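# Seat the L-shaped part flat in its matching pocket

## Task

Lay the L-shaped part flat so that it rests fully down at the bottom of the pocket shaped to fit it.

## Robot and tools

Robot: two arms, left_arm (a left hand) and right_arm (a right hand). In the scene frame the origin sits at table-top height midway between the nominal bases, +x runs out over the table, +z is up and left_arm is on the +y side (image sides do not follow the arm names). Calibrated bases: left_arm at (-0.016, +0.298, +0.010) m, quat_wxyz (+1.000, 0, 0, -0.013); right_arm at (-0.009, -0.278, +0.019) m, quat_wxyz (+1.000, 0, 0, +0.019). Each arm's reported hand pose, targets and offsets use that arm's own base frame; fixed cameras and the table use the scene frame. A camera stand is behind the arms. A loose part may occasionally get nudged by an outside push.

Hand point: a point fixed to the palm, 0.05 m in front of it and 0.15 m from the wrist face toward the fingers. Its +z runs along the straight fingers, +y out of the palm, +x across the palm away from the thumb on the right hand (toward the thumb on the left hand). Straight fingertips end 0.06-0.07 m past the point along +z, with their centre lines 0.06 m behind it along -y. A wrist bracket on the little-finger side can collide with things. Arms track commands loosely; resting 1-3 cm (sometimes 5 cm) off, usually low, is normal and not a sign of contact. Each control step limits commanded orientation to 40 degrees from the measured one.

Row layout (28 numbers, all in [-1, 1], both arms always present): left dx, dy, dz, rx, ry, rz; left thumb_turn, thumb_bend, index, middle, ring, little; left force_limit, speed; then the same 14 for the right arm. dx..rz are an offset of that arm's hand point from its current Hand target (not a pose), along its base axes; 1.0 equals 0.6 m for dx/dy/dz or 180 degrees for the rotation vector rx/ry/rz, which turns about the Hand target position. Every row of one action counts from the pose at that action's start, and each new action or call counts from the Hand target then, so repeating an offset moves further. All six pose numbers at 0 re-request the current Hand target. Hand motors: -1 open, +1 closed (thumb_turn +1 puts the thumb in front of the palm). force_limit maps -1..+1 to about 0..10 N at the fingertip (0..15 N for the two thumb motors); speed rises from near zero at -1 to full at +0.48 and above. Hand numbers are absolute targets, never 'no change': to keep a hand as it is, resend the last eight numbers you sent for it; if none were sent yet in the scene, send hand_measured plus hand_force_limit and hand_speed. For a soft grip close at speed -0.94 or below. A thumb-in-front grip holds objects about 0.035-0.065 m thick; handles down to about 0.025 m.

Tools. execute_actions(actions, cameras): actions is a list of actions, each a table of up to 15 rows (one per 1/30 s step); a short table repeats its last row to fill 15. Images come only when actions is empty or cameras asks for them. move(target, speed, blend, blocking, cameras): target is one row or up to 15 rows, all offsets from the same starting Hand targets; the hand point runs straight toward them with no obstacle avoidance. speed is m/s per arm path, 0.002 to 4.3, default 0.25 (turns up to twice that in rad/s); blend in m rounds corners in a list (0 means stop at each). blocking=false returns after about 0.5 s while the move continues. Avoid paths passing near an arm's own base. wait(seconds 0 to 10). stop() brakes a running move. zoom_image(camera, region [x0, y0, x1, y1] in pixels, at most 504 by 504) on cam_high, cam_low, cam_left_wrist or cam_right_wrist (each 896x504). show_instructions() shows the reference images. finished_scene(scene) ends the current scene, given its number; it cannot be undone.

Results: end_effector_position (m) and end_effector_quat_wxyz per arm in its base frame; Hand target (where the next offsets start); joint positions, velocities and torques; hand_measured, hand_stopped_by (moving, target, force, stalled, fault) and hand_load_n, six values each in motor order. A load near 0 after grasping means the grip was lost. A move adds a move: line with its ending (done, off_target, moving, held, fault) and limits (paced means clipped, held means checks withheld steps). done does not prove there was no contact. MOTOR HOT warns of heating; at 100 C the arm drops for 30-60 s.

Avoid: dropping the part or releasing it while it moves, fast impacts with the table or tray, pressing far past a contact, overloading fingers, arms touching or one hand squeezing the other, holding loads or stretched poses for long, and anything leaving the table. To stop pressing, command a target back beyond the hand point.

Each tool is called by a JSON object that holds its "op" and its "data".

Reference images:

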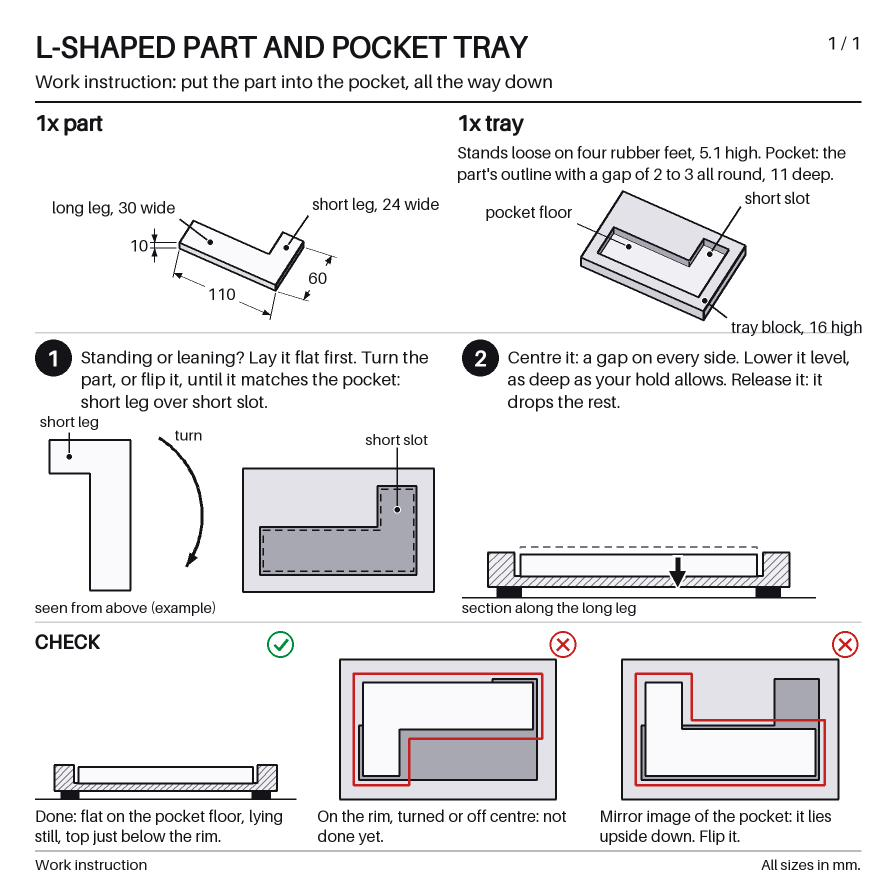

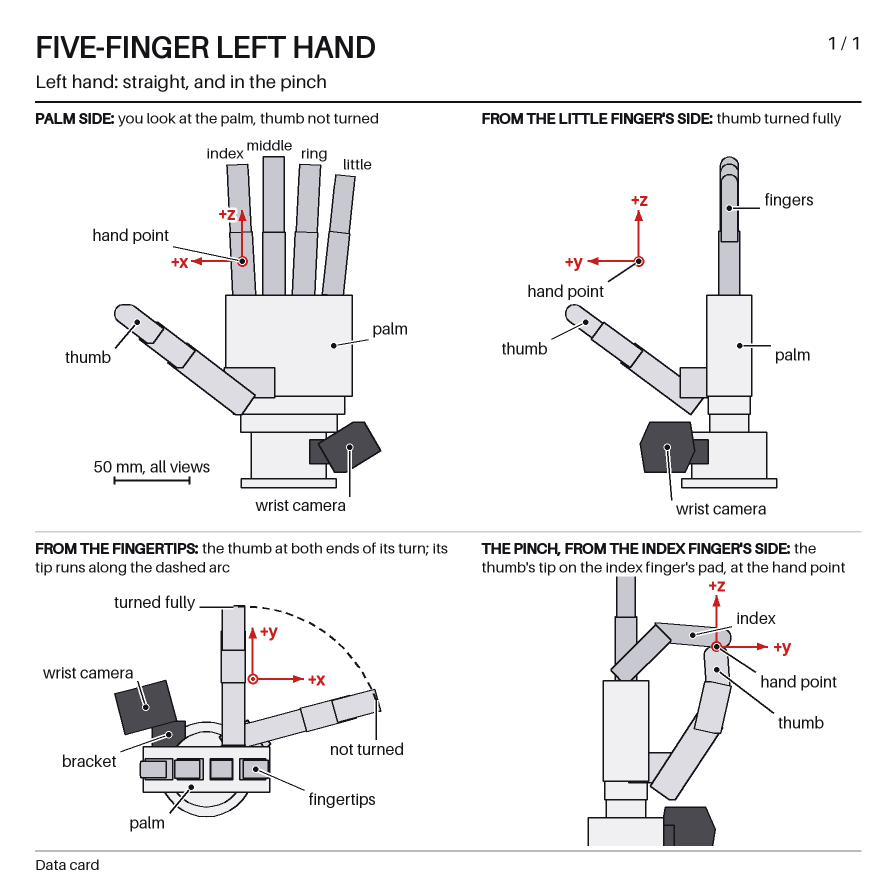

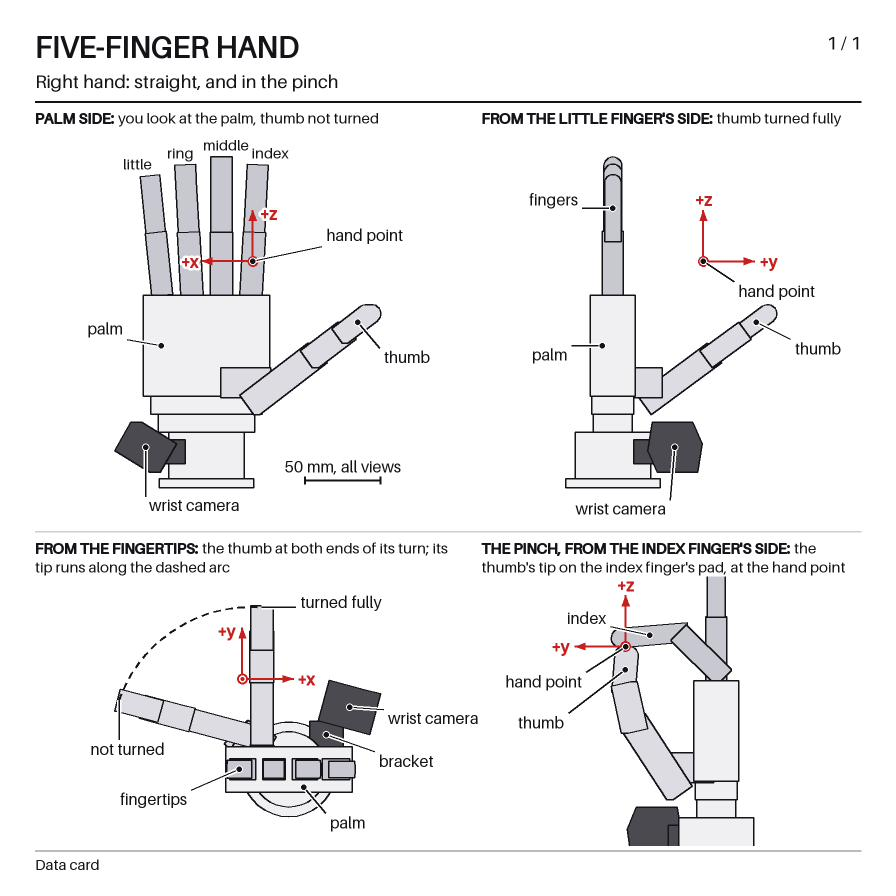

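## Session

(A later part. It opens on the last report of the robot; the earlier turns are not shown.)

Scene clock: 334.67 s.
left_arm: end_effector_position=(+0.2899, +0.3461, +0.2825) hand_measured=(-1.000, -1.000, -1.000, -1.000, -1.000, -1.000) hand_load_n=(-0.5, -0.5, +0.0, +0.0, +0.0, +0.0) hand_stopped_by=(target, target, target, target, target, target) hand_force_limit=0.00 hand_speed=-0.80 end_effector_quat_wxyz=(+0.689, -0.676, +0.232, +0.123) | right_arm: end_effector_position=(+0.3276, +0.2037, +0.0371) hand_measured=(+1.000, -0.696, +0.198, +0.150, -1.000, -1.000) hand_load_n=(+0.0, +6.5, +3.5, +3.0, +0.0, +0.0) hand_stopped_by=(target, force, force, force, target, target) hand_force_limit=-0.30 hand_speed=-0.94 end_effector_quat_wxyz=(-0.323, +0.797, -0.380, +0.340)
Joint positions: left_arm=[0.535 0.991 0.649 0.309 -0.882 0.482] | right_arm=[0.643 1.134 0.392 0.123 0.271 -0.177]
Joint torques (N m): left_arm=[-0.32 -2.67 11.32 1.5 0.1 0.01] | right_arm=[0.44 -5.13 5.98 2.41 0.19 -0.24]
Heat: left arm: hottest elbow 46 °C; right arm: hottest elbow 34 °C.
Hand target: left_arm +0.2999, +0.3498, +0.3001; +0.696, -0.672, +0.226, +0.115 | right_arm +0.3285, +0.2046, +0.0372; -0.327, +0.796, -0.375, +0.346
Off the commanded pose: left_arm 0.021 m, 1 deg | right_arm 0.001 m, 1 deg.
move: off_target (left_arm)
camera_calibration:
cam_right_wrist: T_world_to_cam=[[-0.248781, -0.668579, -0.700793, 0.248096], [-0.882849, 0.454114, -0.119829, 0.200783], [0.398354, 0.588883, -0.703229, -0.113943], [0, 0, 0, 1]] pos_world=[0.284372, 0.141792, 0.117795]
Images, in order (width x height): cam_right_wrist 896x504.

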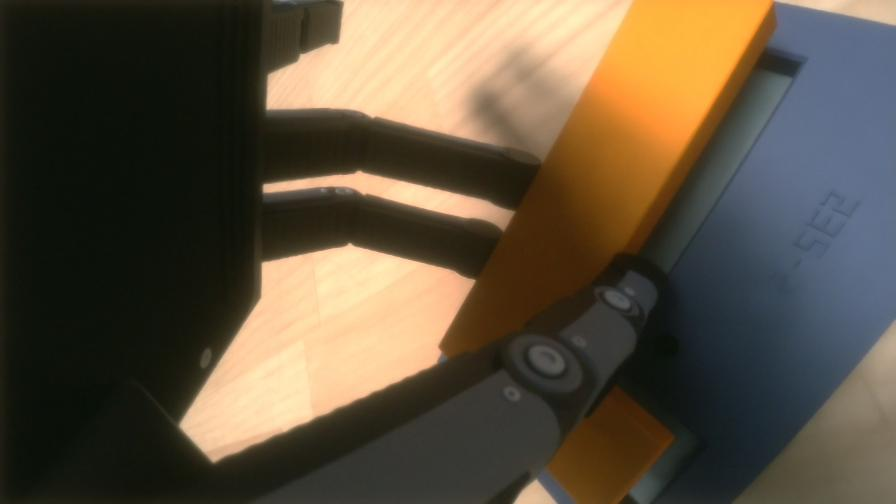

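{"op": "move", "data": {"target": [[0,0,0,0,0,0,-1,-1,-1,-1,-1,-1,0,-0.8, 0.0197,0.0232,0.05,0,0,0,1,-0.68,0.45,0.45,-1,-1,-0.3,-0.94],[0,0,0,0,0,0,-1,-1,-1,-1,-1,-1,0,-0.8, -0.0087,0.0055,-0.0095,0,0,0,1,-0.68,0.45,0.45,-1,-1,-0.3,-0.94]], "speed": 0.08, "blend": 0.01, "cameras": ["cam_right_wrist"]}}

{"op": "zoom_image", "data": {"camera": "cam_right_wrist", "region": [720, 0, 860, 130]}}

{"op": "zoom_image", "data": {"camera": "cam_right_wrist", "region": [600, 374, 740, 504]}}

{"op": "zoom_image", "data": {"camera": "cam_right_wrist", "region": [410, 280, 550, 410]}}

Scene clock: 354.73 s.
left_arm: end_effector_position=(+0.2899, +0.3461, +0.2825) hand_measured=(-1.000, -1.000, -1.000, -1.000, -1.000, -1.000) hand_load_n=(-0.5, +0.0, +0.0, +0.0, +0.0, +0.0) hand_stopped_by=(target, target, target, target, target, target) hand_force_limit=0.00 hand_speed=-0.80 end_effector_quat_wxyz=(+0.689, -0.676, +0.232, +0.123) | right_arm: end_effector_position=(+0.3253, +0.2025, +0.0320) hand_measured=(+1.000, -0.696, +0.198, +0.150, -1.000, -1.000) hand_load_n=(+0.0, +6.5, +3.0, +3.5, +0.0, +0.0) hand_stopped_by=(target, force, force, force, target, target) hand_force_limit=-0.30 hand_speed=-0.94 end_effector_quat_wxyz=(-0.320, +0.797, -0.380, +0.345)
Joint positions: left_arm=[0.535 0.991 0.649 0.309 -0.882 0.482] | right_arm=[0.653 1.143 0.38 0.143 0.288 -0.177]
Joint torques (N m): left_arm=[-0.32 -2.67 11.3 1.48 0.1 0.01] | right_arm=[1.2 -5.01 5.83 2.41 0.2 -0.11]
Heat: left arm: hottest elbow 46 °C; right arm: hottest elbow 34 °C.
Hand target: left_arm +0.2999, +0.3498, +0.3001; +0.696, -0.672, +0.226, +0.115 | right_arm +0.3232, +0.2077, +0.0313; -0.327, +0.796, -0.375, +0.346
Off the commanded pose: left_arm 0.021 m, 1 deg | right_arm 0.006 m, 1 deg.
move: off_target (left_arm)
camera_calibration:
cam_right_wrist: T_world_to_cam=[[-0.248269, -0.673826, -0.695932, 0.243893], [-0.880249, 0.456836, -0.128302, 0.197565], [0.40438, 0.58074, -0.706553, -0.116042], [0, 0, 0, 1]] pos_world=[0.281383, 0.141477, 0.113091]
Images, in order (width x height): cam_right_wrist 896x504.

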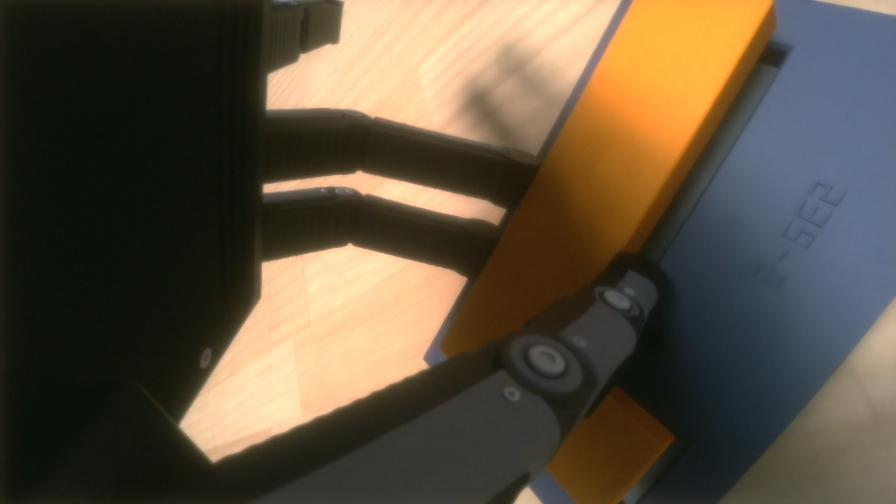

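Scaled by 3.600 from the camera's 896x504 image, which has a finer 1280x720 frame.

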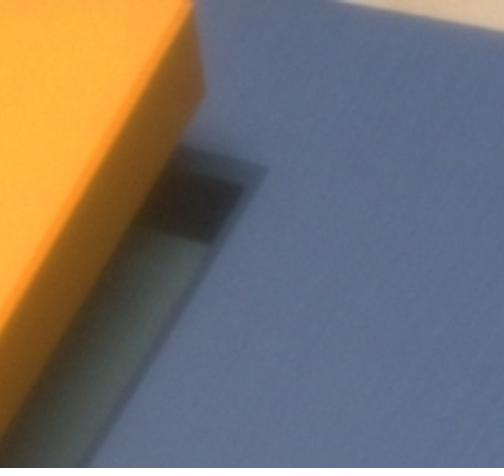

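Scaled by 3.600 from the camera's 896x504 image, which has a finer 1280x720 frame.

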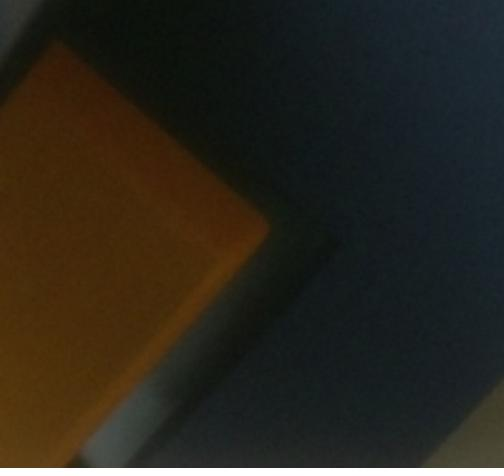

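Scaled by 3.600 from the camera's 896x504 image, which has a finer 1280x720 frame.

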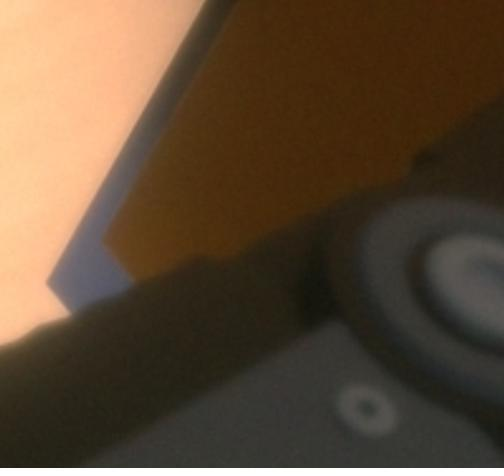

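{"op": "move", "data": {"target": [0,0,0,0,0,0,-1,-1,-1,-1,-1,-1,0,-0.8, -0.0025,0.0038,0,0,0,0.0015,1,-0.68,0.45,0.45,-1,-1,-0.3,-0.94], "speed": 0.03, "cameras": ["cam_right_wrist"]}}

{"op": "zoom_image", "data": {"camera": "cam_right_wrist", "region": [720, 0, 860, 130]}}

{"op": "zoom_image", "data": {"camera": "cam_right_wrist", "region": [600, 374, 740, 504]}}

{"op": "zoom_image", "data": {"camera": "cam_right_wrist", "region": [410, 280, 550, 410]}}

Scene clock: 370.70 s.
left_arm: end_effector_position=(+0.2899, +0.3461, +0.2825) hand_measured=(-1.000, -1.000, -1.000, -1.000, -1.000, -1.000) hand_load_n=(+0.0, +0.5, +0.0, +0.0, +0.0, +0.0) hand_stopped_by=(target, target, target, target, target, target) hand_force_limit=0.00 hand_speed=-0.80 end_effector_quat_wxyz=(+0.689, -0.676, +0.232, +0.123) | right_arm: end_effector_position=(+0.3239, +0.2047, +0.0321) hand_measured=(+1.000, -0.696, +0.198, +0.150, -1.000, -1.000) hand_load_n=(+0.0, +6.5, +3.5, +3.0, +0.0, +0.0) hand_stopped_by=(target, force, force, force, target, target) hand_force_limit=-0.30 hand_speed=-0.94 end_effector_quat_wxyz=(-0.321, +0.798, -0.377, +0.345)
Joint positions: left_arm=[0.535 0.991 0.649 0.309 -0.882 0.482] | right_arm=[0.661 1.143 0.38 0.143 0.291 -0.177]
Joint torques (N m): left_arm=[-0.26 -2.67 11.3 1.48 0.1 0.01] | right_arm=[1.26 -5.36 5.9 2.35 0.2 -0.09]
Heat: left arm: hottest elbow 46 °C; right arm: hottest elbow 33 °C.
Hand target: left_arm +0.2999, +0.3498, +0.3001; +0.696, -0.672, +0.226, +0.115 | right_arm +0.3218, +0.2100, +0.0313; -0.327, +0.797, -0.373, +0.345
Off the commanded pose: left_arm 0.021 m, 1 deg | right_arm 0.006 m, 1 deg.
move: off_target (left_arm)
camera_calibration:
cam_right_wrist: T_world_to_cam=[[-0.24348, -0.676234, -0.695287, 0.243965], [-0.882838, 0.451372, -0.129846, 0.197382], [0.40164, 0.582211, -0.706906, -0.11609], [0, 0, 0, 1]] pos_world=[0.280283, 0.143473, 0.11319]
Images, in order (width x height): cam_right_wrist 896x504.

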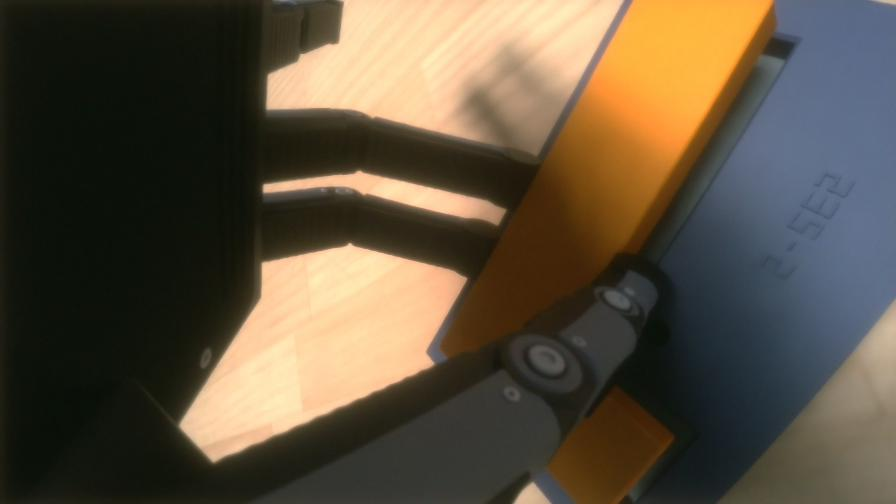

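Scaled by 3.600 from the camera's 896x504 image, which has a finer 1280x720 frame.

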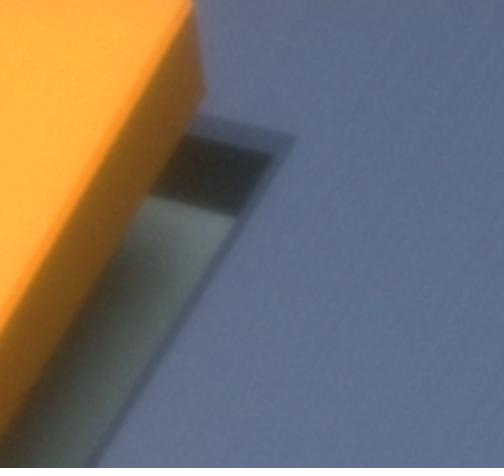

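Scaled by 3.600 from the camera's 896x504 image, which has a finer 1280x720 frame.

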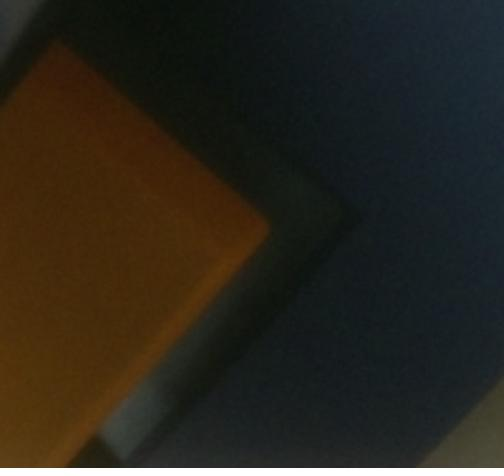

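Scaled by 3.600 from the camera's 896x504 image, which has a finer 1280x720 frame.

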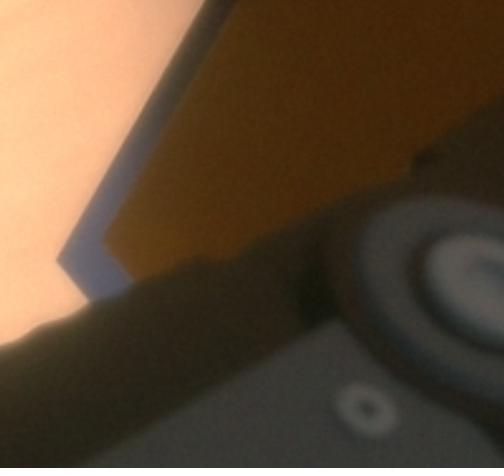

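{"op": "move", "data": {"target": [0,0,0,0,0,0,-1,-1,-1,-1,-1,-1,0,-0.8, -0.0015,-0.0009,-0.0085,0,0,0,1,-0.68,0.45,0.45,-1,-1,-0.3,-0.94], "speed": 0.03, "cameras": ["cam_right_wrist"]}}

{"op": "zoom_image", "data": {"camera": "cam_right_wrist", "region": [720, 0, 860, 130]}}

{"op": "zoom_image", "data": {"camera": "cam_right_wrist", "region": [600, 374, 740, 504]}}

{"op": "zoom_image", "data": {"camera": "cam_right_wrist", "region": [410, 280, 550, 410]}}

Scene clock: 395.60 s.
left_arm: end_effector_position=(+0.2899, +0.3461, +0.2825) hand_measured=(-1.000, -1.000, -1.000, -1.000, -1.000, -1.000) hand_load_n=(+0.0, +0.0, +0.0, -0.5, +0.0, +0.0) hand_stopped_by=(target, target, target, target, target, target) hand_force_limit=0.00 hand_speed=-0.80 end_effector_quat_wxyz=(+0.689, -0.676, +0.232, +0.123) | right_arm: end_effector_position=(+0.3233, +0.2044, +0.0275) hand_measured=(+1.000, -0.696, +0.198, +0.150, -1.000, -1.000) hand_load_n=(+0.0, +6.5, +3.5, +3.0, +0.0, +0.0) hand_stopped_by=(target, force, force, force, target, target) hand_force_limit=-0.30 hand_speed=-0.94 end_effector_quat_wxyz=(-0.321, +0.798, -0.377, +0.345)
Joint positions: left_arm=[0.535 0.991 0.649 0.309 -0.882 0.482] | right_arm=[0.662 1.157 0.372 0.166 0.292 -0.177]
Joint torques (N m): left_arm=[-0.26 -2.67 11.32 1.5 0.09 0.01] | right_arm=[1.38 -5.07 5.64 2.44 0.22 -0.08]
Heat: left arm: hottest elbow 46 °C; right arm: hottest elbow 33 °C.
Hand target: left_arm +0.2999, +0.3498, +0.3001; +0.696, -0.672, +0.226, +0.115 | right_arm +0.3209, +0.2096, +0.0263; -0.328, +0.797, -0.373, +0.345
Off the commanded pose: left_arm 0.021 m, 1 deg | right_arm 0.006 m, 1 deg.
move: off_target (left_arm)
camera_calibration:
cam_right_wrist: T_world_to_cam=[[-0.242947, -0.676034, -0.695668, 0.240212], [-0.882752, 0.45139, -0.130369, 0.196408], [0.402152, 0.58243, -0.706434, -0.119223], [0, 0, 0, 1]] pos_world=[0.279684, 0.143174, 0.10849]
Images, in order (width x height): cam_right_wrist 896x504.

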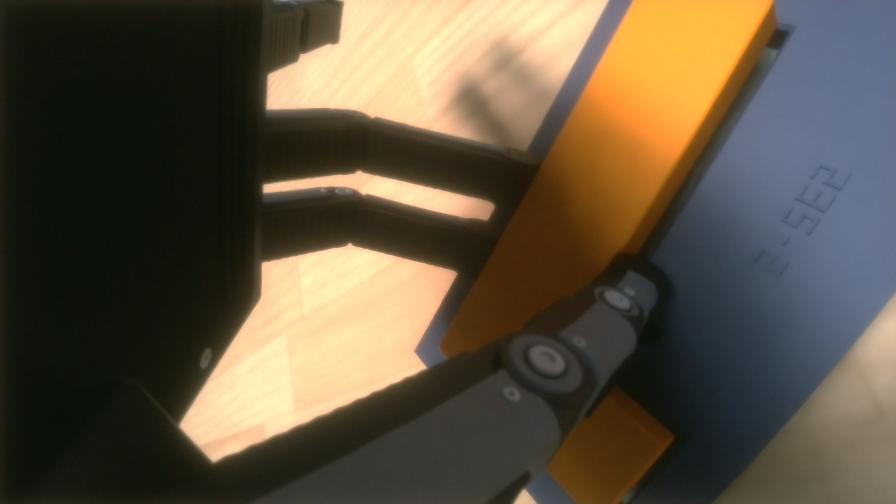

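Scaled by 3.600 from the camera's 896x504 image, which has a finer 1280x720 frame.

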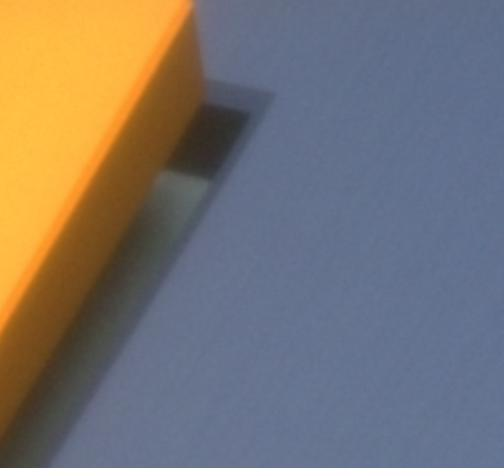

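Scaled by 3.600 from the camera's 896x504 image, which has a finer 1280x720 frame.

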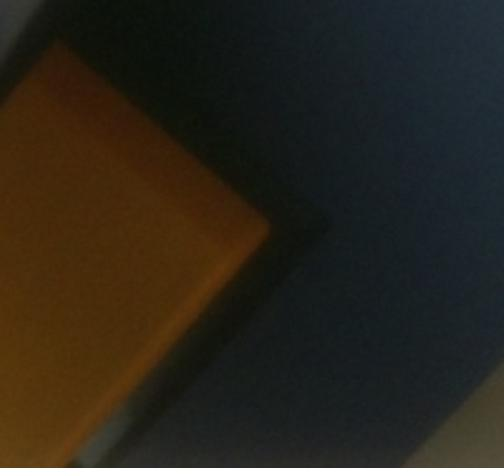

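Scaled by 3.600 from the camera's 896x504 image, which has a finer 1280x720 frame.

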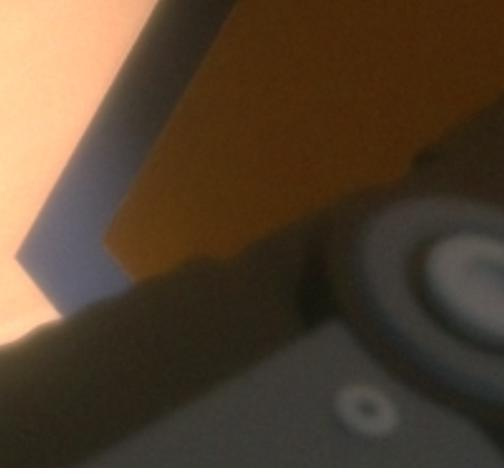

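{"op": "move", "data": {"target": [0,0,0,0,0,0,-1,-1,-1,-1,-1,-1,0,-0.8, -0.0008,0.0008,-0.0075,0,0,0,1,-0.68,0.45,0.45,-1,-1,-0.3,-0.94], "speed": 0.03, "cameras": ["cam_right_wrist"]}}

{"op": "zoom_image", "data": {"camera": "cam_right_wrist", "region": [720, 0, 860, 130]}}

{"op": "zoom_image", "data": {"camera": "cam_right_wrist", "region": [600, 374, 740, 504]}}

{"op": "zoom_image", "data": {"camera": "cam_right_wrist", "region": [400, 280, 540, 410]}}

Scene clock: 422.67 s.
left_arm: end_effector_position=(+0.2899, +0.3461, +0.2825) hand_measured=(-1.000, -1.000, -1.000, -1.000, -1.000, -1.000) hand_load_n=(-0.5, +0.0, +0.0, +0.0, +0.0, +0.0) hand_stopped_by=(target, target, target, target, target, target) hand_force_limit=0.00 hand_speed=-0.80 end_effector_quat_wxyz=(+0.689, -0.676, +0.232, +0.123) | right_arm: end_effector_position=(+0.3237, +0.2054, +0.0239) hand_measured=(+1.000, -0.696, +0.198, +0.150, -1.000, -1.000) hand_load_n=(+0.0, +6.5, +3.5, +3.5, +0.0, +0.0) hand_stopped_by=(target, force, force, force, target, target) hand_force_limit=-0.30 hand_speed=-0.94 end_effector_quat_wxyz=(-0.322, +0.797, -0.376, +0.346)
Joint positions: left_arm=[0.535 0.991 0.649 0.309 -0.882 0.482] | right_arm=[0.664 1.173 0.367 0.189 0.294 -0.177]
Joint torques (N m): left_arm=[-0.32 -2.67 11.3 1.5 0.1 0.01] | right_arm=[1.44 -5.19 5.6 2.36 0.2 -0.06]
Heat: left arm: hottest elbow 46 °C; right arm: hottest elbow 33 °C.
Hand target: left_arm +0.2999, +0.3498, +0.3001; +0.696, -0.672, +0.226, +0.115 | right_arm +0.3204, +0.2101, +0.0218; -0.328, +0.797, -0.373, +0.345
Off the commanded pose: left_arm 0.021 m, 1 deg | right_arm 0.006 m, 1 deg.
move: off_target (left_arm)
camera_calibration:
cam_right_wrist: T_world_to_cam=[[-0.240391, -0.675804, -0.696779, 0.23764], [-0.882738, 0.450755, -0.132639, 0.195937], [0.403715, 0.583188, -0.704915, -0.12311], [0, 0, 0, 1]] pos_world=[0.279789, 0.144075, 0.10479]
Images, in order (width x height): cam_right_wrist 896x504.

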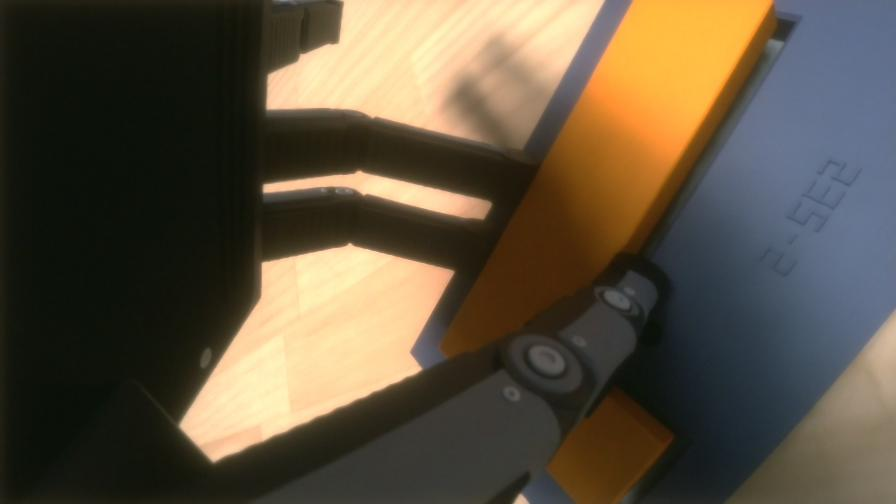

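Scaled by 3.600 from the camera's 896x504 image, which has a finer 1280x720 frame.

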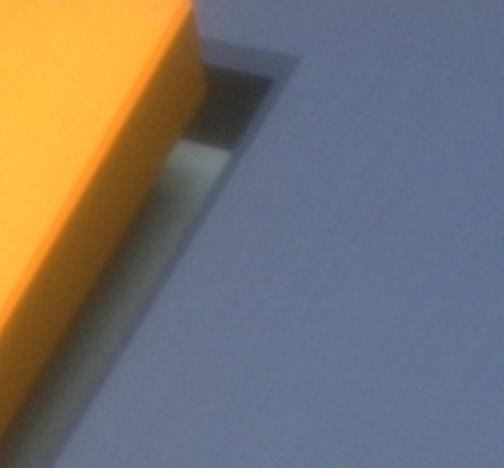

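Scaled by 3.600 from the camera's 896x504 image, which has a finer 1280x720 frame.

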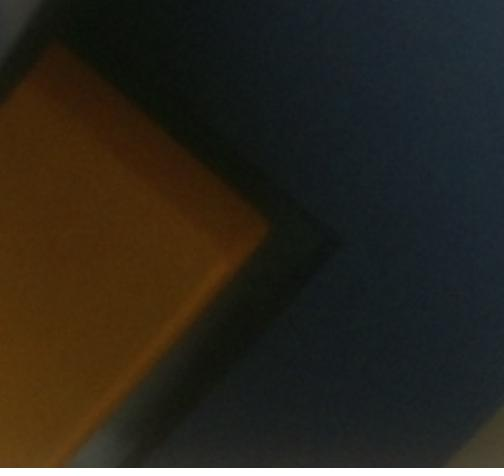

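Scaled by 3.600 from the camera's 896x504 image, which has a finer 1280x720 frame.

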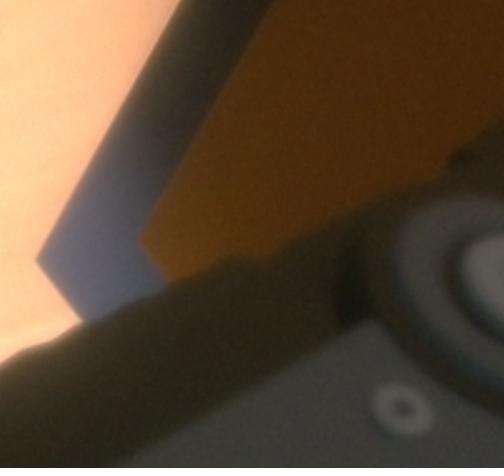

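{"op": "move", "data": {"target": [0,0,0,0,0,0,-1,-1,-1,-1,-1,-1,0,-0.8, -0.0005,-0.0003,-0.005,0,0,0,1,-0.68,0.45,0.45,-1,-1,-0.3,-0.94], "speed": 0.02, "cameras": ["cam_right_wrist"]}}

{"op": "zoom_image", "data": {"camera": "cam_right_wrist", "region": [720, 0, 860, 130]}}

{"op": "zoom_image", "data": {"camera": "cam_right_wrist", "region": [600, 374, 740, 504]}}

{"op": "zoom_image", "data": {"camera": "cam_right_wrist", "region": [400, 280, 540, 410]}}

Scene clock: 438.90 s.
left_arm: end_effector_position=(+0.2899, +0.3461, +0.2825) hand_measured=(-1.000, -1.000, -1.000, -1.000, -1.000, -1.000) hand_load_n=(+0.0, +0.0, -0.5, +0.0, -0.5, +0.0) hand_stopped_by=(target, target, target, target, target, target) hand_force_limit=0.00 hand_speed=-0.80 end_effector_quat_wxyz=(+0.689, -0.676, +0.232, +0.123) | right_arm: end_effector_position=(+0.3255, +0.2066, +0.0240) hand_measured=(+1.000, -0.696, +0.198, +0.150, -1.000, -1.000) hand_load_n=(+0.0, +6.5, +3.0, +3.5, +0.0, +0.0) hand_stopped_by=(target, force, force, force, target, target) hand_force_limit=-0.30 hand_speed=-0.94 end_effector_quat_wxyz=(-0.325, +0.795, -0.376, +0.347)
Joint positions: left_arm=[0.535 0.991 0.649 0.309 -0.882 0.482] | right_arm=[0.664 1.179 0.367 0.203 0.295 -0.177]
Joint torques (N m): left_arm=[-0.32 -2.61 11.3 1.48 0.1 0.01] | right_arm=[1.32 -4.95 5.15 2.37 0.18 -0.05]
Heat: left arm: hottest elbow 46 °C; right arm: hottest elbow 34 °C.
Hand target: left_arm +0.2999, +0.3498, +0.3001; +0.696, -0.672, +0.226, +0.115 | right_arm +0.3202, +0.2099, +0.0189; -0.328, +0.797, -0.373, +0.345
Off the commanded pose: left_arm 0.021 m, 1 deg | right_arm 0.008 m, 1 deg.
move: off_target (left_arm)
camera_calibration:
cam_right_wrist: T_world_to_cam=[[-0.236631, -0.672769, -0.70099, 0.237233], [-0.881632, 0.451891, -0.136088, 0.196517], [0.408327, 0.585812, -0.700066, -0.126633], [0, 0, 0, 1]] pos_world=[0.2811, 0.144982, 0.10439]
Images, in order (width x height): cam_right_wrist 896x504.

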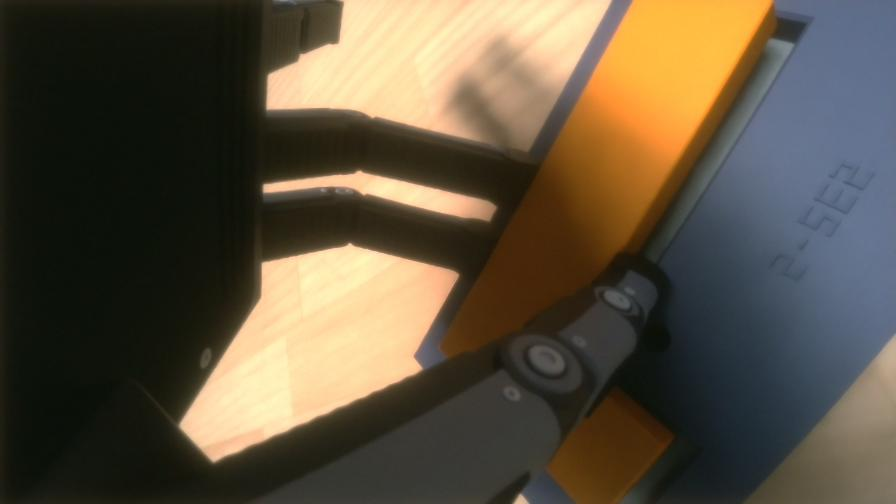

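Scaled by 3.600 from the camera's 896x504 image, which has a finer 1280x720 frame.

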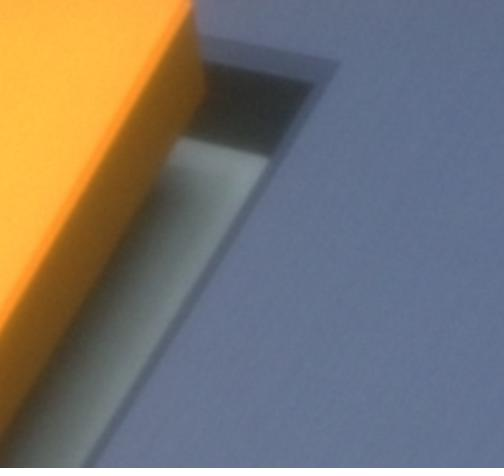

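Scaled by 3.600 from the camera's 896x504 image, which has a finer 1280x720 frame.

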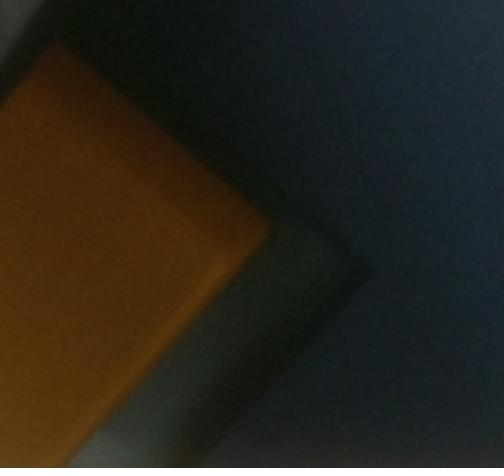

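Scaled by 3.600 from the camera's 896x504 image, which has a finer 1280x720 frame.

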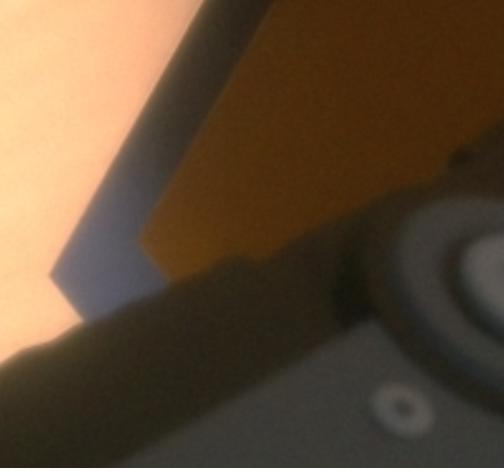

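{"op": "move", "data": {"target": [0,0,0,0,0,0,-1,-1,-1,-1,-1,-1,0,-0.8, -0.004,-0.0025,0.0083,0,0,0,1,-0.68,0.45,0.45,-1,-1,-0.3,-0.94], "speed": 0.03, "cameras": ["cam_right_wrist"]}}

{"op": "zoom_image", "data": {"camera": "cam_right_wrist", "region": [720, 0, 860, 130]}}

{"op": "zoom_image", "data": {"camera": "cam_right_wrist", "region": [600, 374, 740, 504]}}

{"op": "zoom_image", "data": {"camera": "cam_right_wrist", "region": [400, 280, 540, 410]}}

Scene clock: 449.53 s.
left_arm: end_effector_position=(+0.2899, +0.3461, +0.2825) hand_measured=(-1.000, -1.000, -1.000, -1.000, -1.000, -1.000) hand_load_n=(+0.0, +0.0, +0.0, +0.0, +0.0, +0.0) hand_stopped_by=(target, target, target, target, target, target) hand_force_limit=0.00 hand_speed=-0.80 end_effector_quat_wxyz=(+0.689, -0.676, +0.232, +0.123) | right_arm: end_effector_position=(+0.3240, +0.2059, +0.0248) hand_measured=(+1.000, -0.696, +0.198, +0.150, -1.000, -1.000) hand_load_n=(+0.0, +6.0, +3.0, +3.0, +0.0, +0.0) hand_stopped_by=(target, force, force, force, target, target) hand_force_limit=-0.30 hand_speed=-0.94 end_effector_quat_wxyz=(-0.326, +0.795, -0.376, +0.348)
Joint positions: left_arm=[0.535 0.991 0.649 0.309 -0.882 0.482] | right_arm=[0.666 1.171 0.362 0.203 0.295 -0.177]
Joint torques (N m): left_arm=[-0.32 -2.67 11.3 1.48 0.1 0.01] | right_arm=[1.44 -6.42 5.52 1.29 0.21 -0.04]
Heat: left arm: hottest elbow 47 °C; right arm: hottest elbow 33 °C.
Hand target: left_arm +0.2999, +0.3498, +0.3001; +0.696, -0.672, +0.226, +0.115 | right_arm +0.3178, +0.2084, +0.0238; -0.328, +0.797, -0.373, +0.345
Off the commanded pose: left_arm 0.021 m, 1 deg | right_arm 0.007 m, 1 deg.
move: off_target (left_arm)
camera_calibration:
cam_right_wrist: T_world_to_cam=[[-0.234067, -0.671621, -0.70295, 0.235903], [-0.881626, 0.451405, -0.137725, 0.195736], [0.409814, 0.587502, -0.697777, -0.125965], [0, 0, 0, 1]] pos_world=[0.279405, 0.144086, 0.10489]
Images, in order (width x height): cam_right_wrist 896x504.

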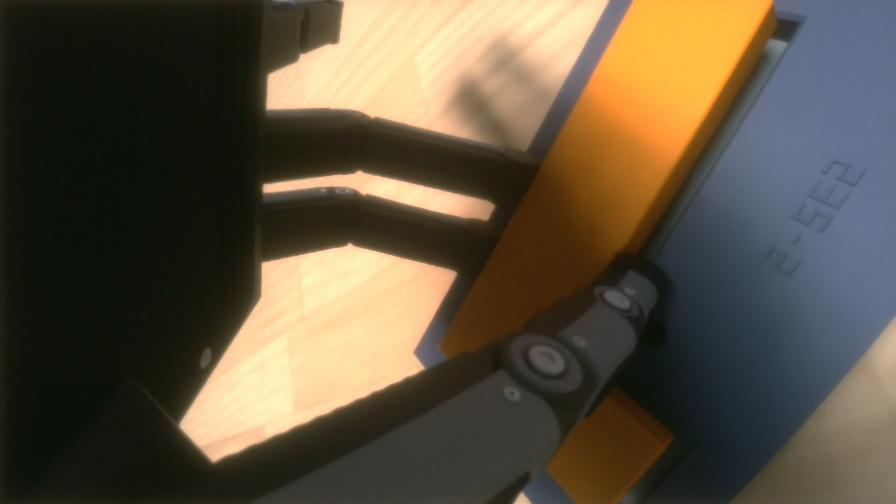

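Scaled by 3.600 from the camera's 896x504 image, which has a finer 1280x720 frame.

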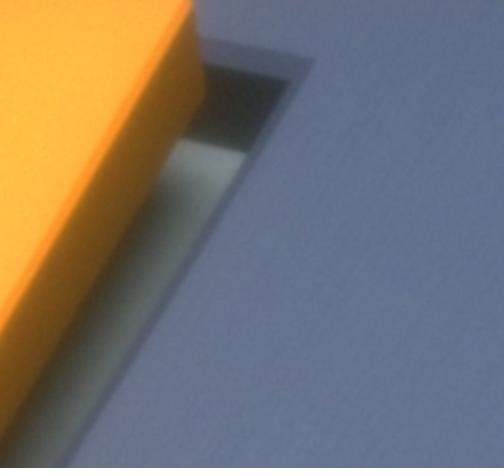

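Scaled by 3.600 from the camera's 896x504 image, which has a finer 1280x720 frame.

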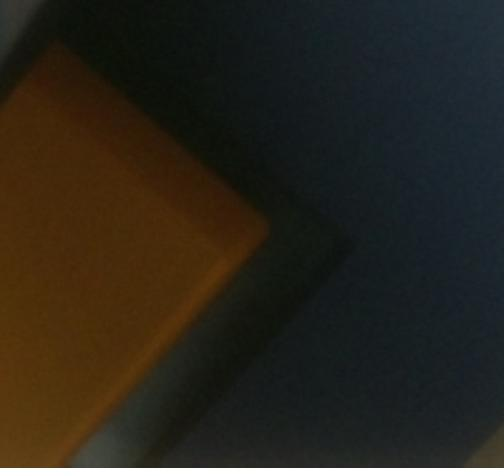

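Scaled by 3.600 from the camera's 896x504 image, which has a finer 1280x720 frame.

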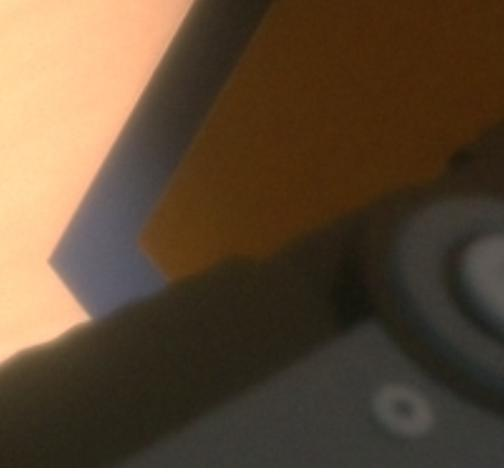

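{"op": "move", "data": {"target": [0,0,0,0,0,0,-1,-1,-1,-1,-1,-1,0,-0.8, 0,0,0,0,0,0,1,-0.85,0.45,0.45,-1,-1,-0.3,-0.95], "speed": 0.03, "cameras": ["cam_right_wrist", "cam_low"]}}

{"op": "zoom_image", "data": {"camera": "cam_right_wrist", "region": [400, 0, 896, 504]}}

Scene clock: 466.37 s.
left_arm: end_effector_position=(+0.2899, +0.3461, +0.2825) hand_measured=(-1.000, -1.000, -1.000, -1.000, -1.000, -1.000) hand_load_n=(+0.0, +0.0, +0.0, +0.0, +0.0, +0.0) hand_stopped_by=(target, target, target, target, target, target) hand_force_limit=0.00 hand_speed=-0.80 end_effector_quat_wxyz=(+0.689, -0.676, +0.232, +0.123) | right_arm: end_effector_position=(+0.3241, +0.2060, +0.0255) hand_measured=(+1.000, -0.850, +0.200, +0.150, -1.000, -1.000) hand_load_n=(+0.0, +0.0, +0.0, +0.0, +0.0, +0.0) hand_stopped_by=(target, target, force, force, target, target) hand_force_limit=-0.30 hand_speed=-0.95 end_effector_quat_wxyz=(-0.327, +0.794, -0.376, +0.348)
Joint positions: left_arm=[0.535 0.991 0.649 0.309 -0.882 0.482] | right_arm=[0.666 1.169 0.362 0.203 0.295 -0.177]
Joint torques (N m): left_arm=[-0.32 -2.67 11.3 1.5 0.09 0.01] | right_arm=[1.49 -5.89 5.48 1.25 0.2 -0.04]
Heat: left arm: hottest elbow 47 °C; right arm: hottest elbow 34 °C.
Hand target: left_arm +0.2999, +0.3498, +0.3001; +0.696, -0.672, +0.226, +0.115 | right_arm +0.3177, +0.2084, +0.0238; -0.328, +0.797, -0.373, +0.345
Off the commanded pose: left_arm 0.021 m, 1 deg | right_arm 0.007 m, 1 deg.
move: off_target (left_arm)
camera_calibration:
cam_right_wrist: T_world_to_cam=[[-0.233046, -0.670729, -0.704139, 0.236129], [-0.8814, 0.451617, -0.138476, 0.195848], [0.410881, 0.588357, -0.696428, -0.126212], [0, 0, 0, 1]] pos_world=[0.279508, 0.144188, 0.10549]
Images, in order (width x height): cam_low 896x504, cam_right_wrist 896x504.

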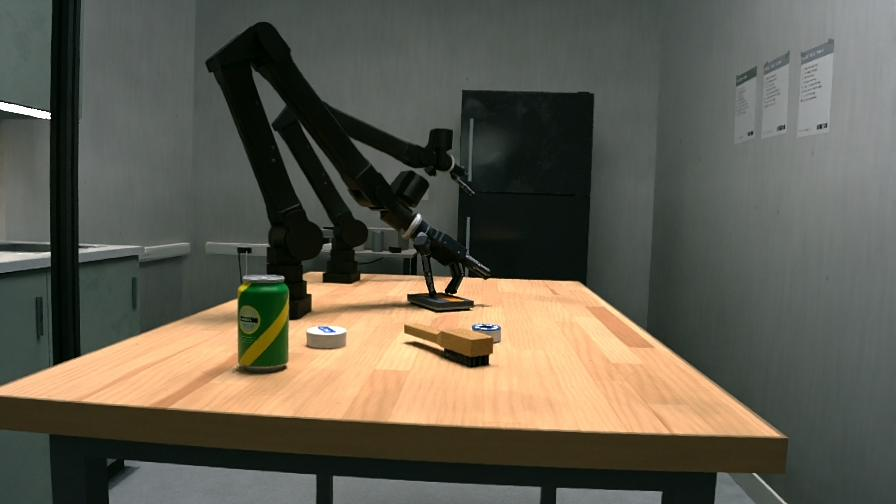

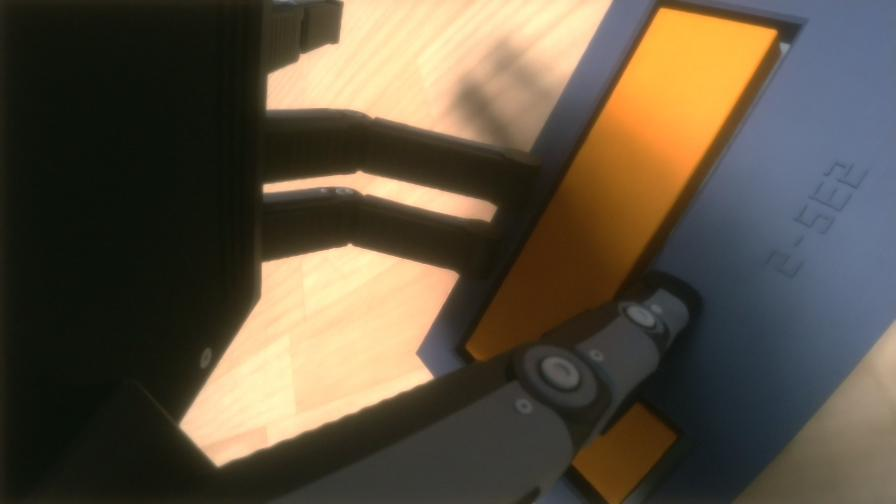

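Scaled by 1.000.

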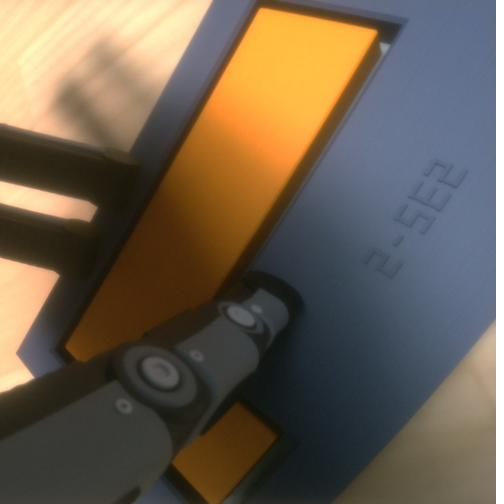

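{"op": "move", "data": {"target": [0,0,0,0,0,0,-1,-1,-1,-1,-1,-1,0,-0.8, 0.01,0.0,0.15,0,0,0,1,-0.85,0.45,0.45,-1,-1,-0.3,-0.95], "speed": 0.12, "cameras": ["cam_right_wrist", "cam_high"]}}

{"op": "zoom_image", "data": {"camera": "cam_right_wrist", "region": [400, 0, 896, 504]}}

{"op": "zoom_image", "data": {"camera": "cam_high", "region": [340, 160, 410, 225]}}

Scene clock: 470.90 s.
left_arm: end_effector_position=(+0.2899, +0.3461, +0.2825) hand_measured=(-1.000, -1.000, -1.000, -1.000, -1.000, -1.000) hand_load_n=(-0.5, +0.0, +0.0, +0.0, +0.0, +0.0) hand_stopped_by=(target, target, target, target, target, target) hand_force_limit=0.00 hand_speed=-0.80 end_effector_quat_wxyz=(+0.689, -0.676, +0.232, +0.123) | right_arm: end_effector_position=(+0.3084, +0.1951, +0.0862) hand_measured=(+1.000, -0.850, +0.200, +0.150, -1.000, -1.000) hand_load_n=(+0.0, +0.0, +0.0, +0.0, +0.0, +0.0) hand_stopped_by=(target, target, force, force, target, target) hand_force_limit=-0.30 hand_speed=-0.95 end_effector_quat_wxyz=(-0.309, +0.806, -0.375, +0.337)
Joint positions: left_arm=[0.535 0.991 0.649 0.309 -0.882 0.482] | right_arm=[0.666 0.938 0.457 -0.172 0.289 -0.177]
Joint torques (N m): left_arm=[-0.26 -2.67 11.3 1.48 0.1 0.01] | right_arm=[0.03 -4.31 11.66 0.85 0 -0.12]
Heat: left arm: hottest elbow 47 °C; right arm: hottest elbow 34 °C.
Hand target: left_arm +0.2999, +0.3498, +0.3001; +0.696, -0.672, +0.226, +0.115 | right_arm +0.3236, +0.2083, +0.1137; -0.328, +0.797, -0.373, +0.345
Off the commanded pose: left_arm 0.021 m, 1 deg | right_arm 0.034 m, 3 deg.
move: off_target (left_arm, right_arm)
camera_calibration:
cam_right_wrist: T_world_to_cam=[[-0.257838, -0.690865, -0.675445, 0.276908], [-0.888612, 0.444022, -0.114947, 0.197001], [0.379325, 0.570571, -0.728397, -0.0550396], [0, 0, 0, 1]] pos_world=[0.267333, 0.135237, 0.16959]
Images, in order (width x height): cam_high 896x504, cam_right_wrist 896x504.

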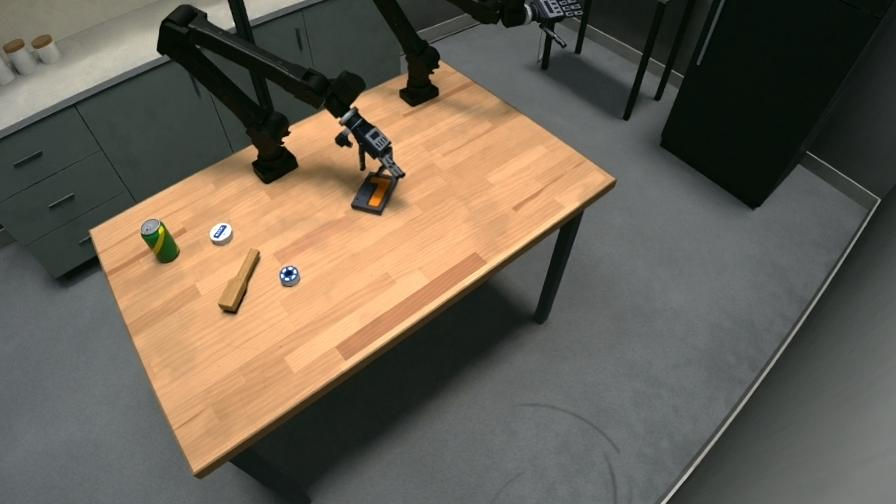

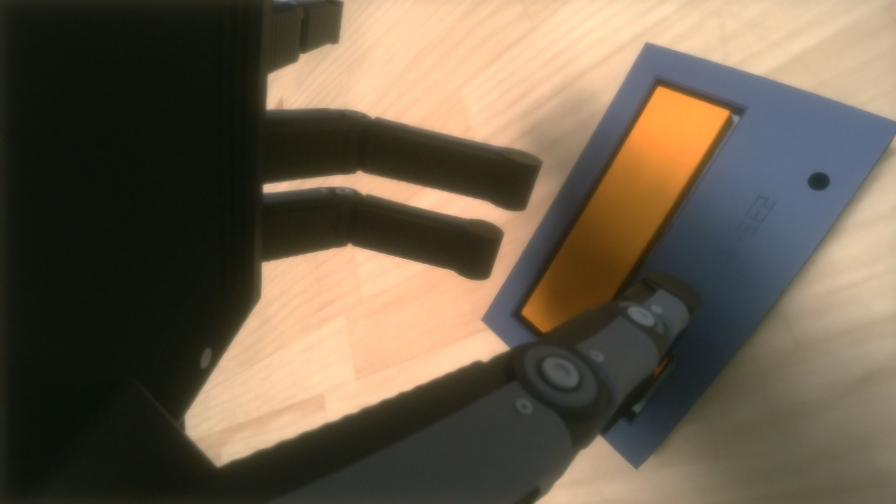

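Scaled by 1.000.

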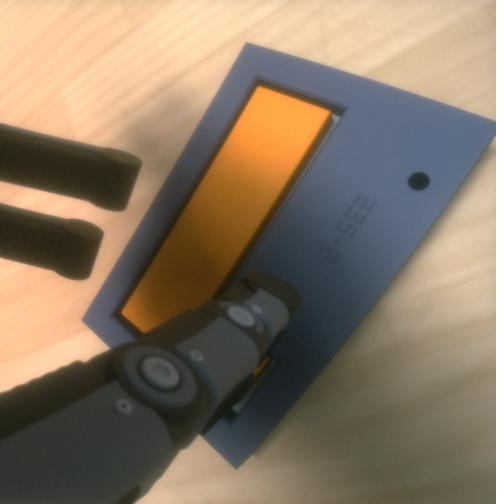

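Scaled by 7.200 from the camera's 896x504 image, which has a finer 1280x720 frame.

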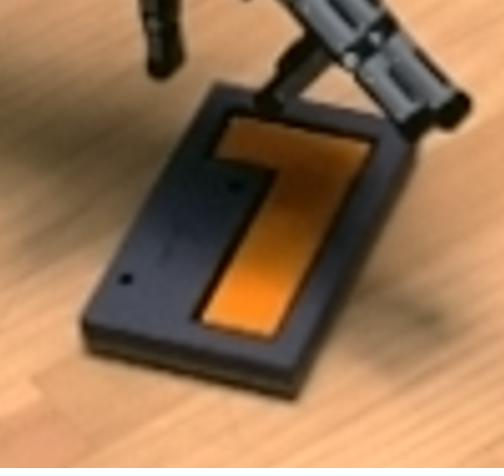

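{"op": "finished_scene", "data": {"scene": 3}}

The scene is finished: the task was done.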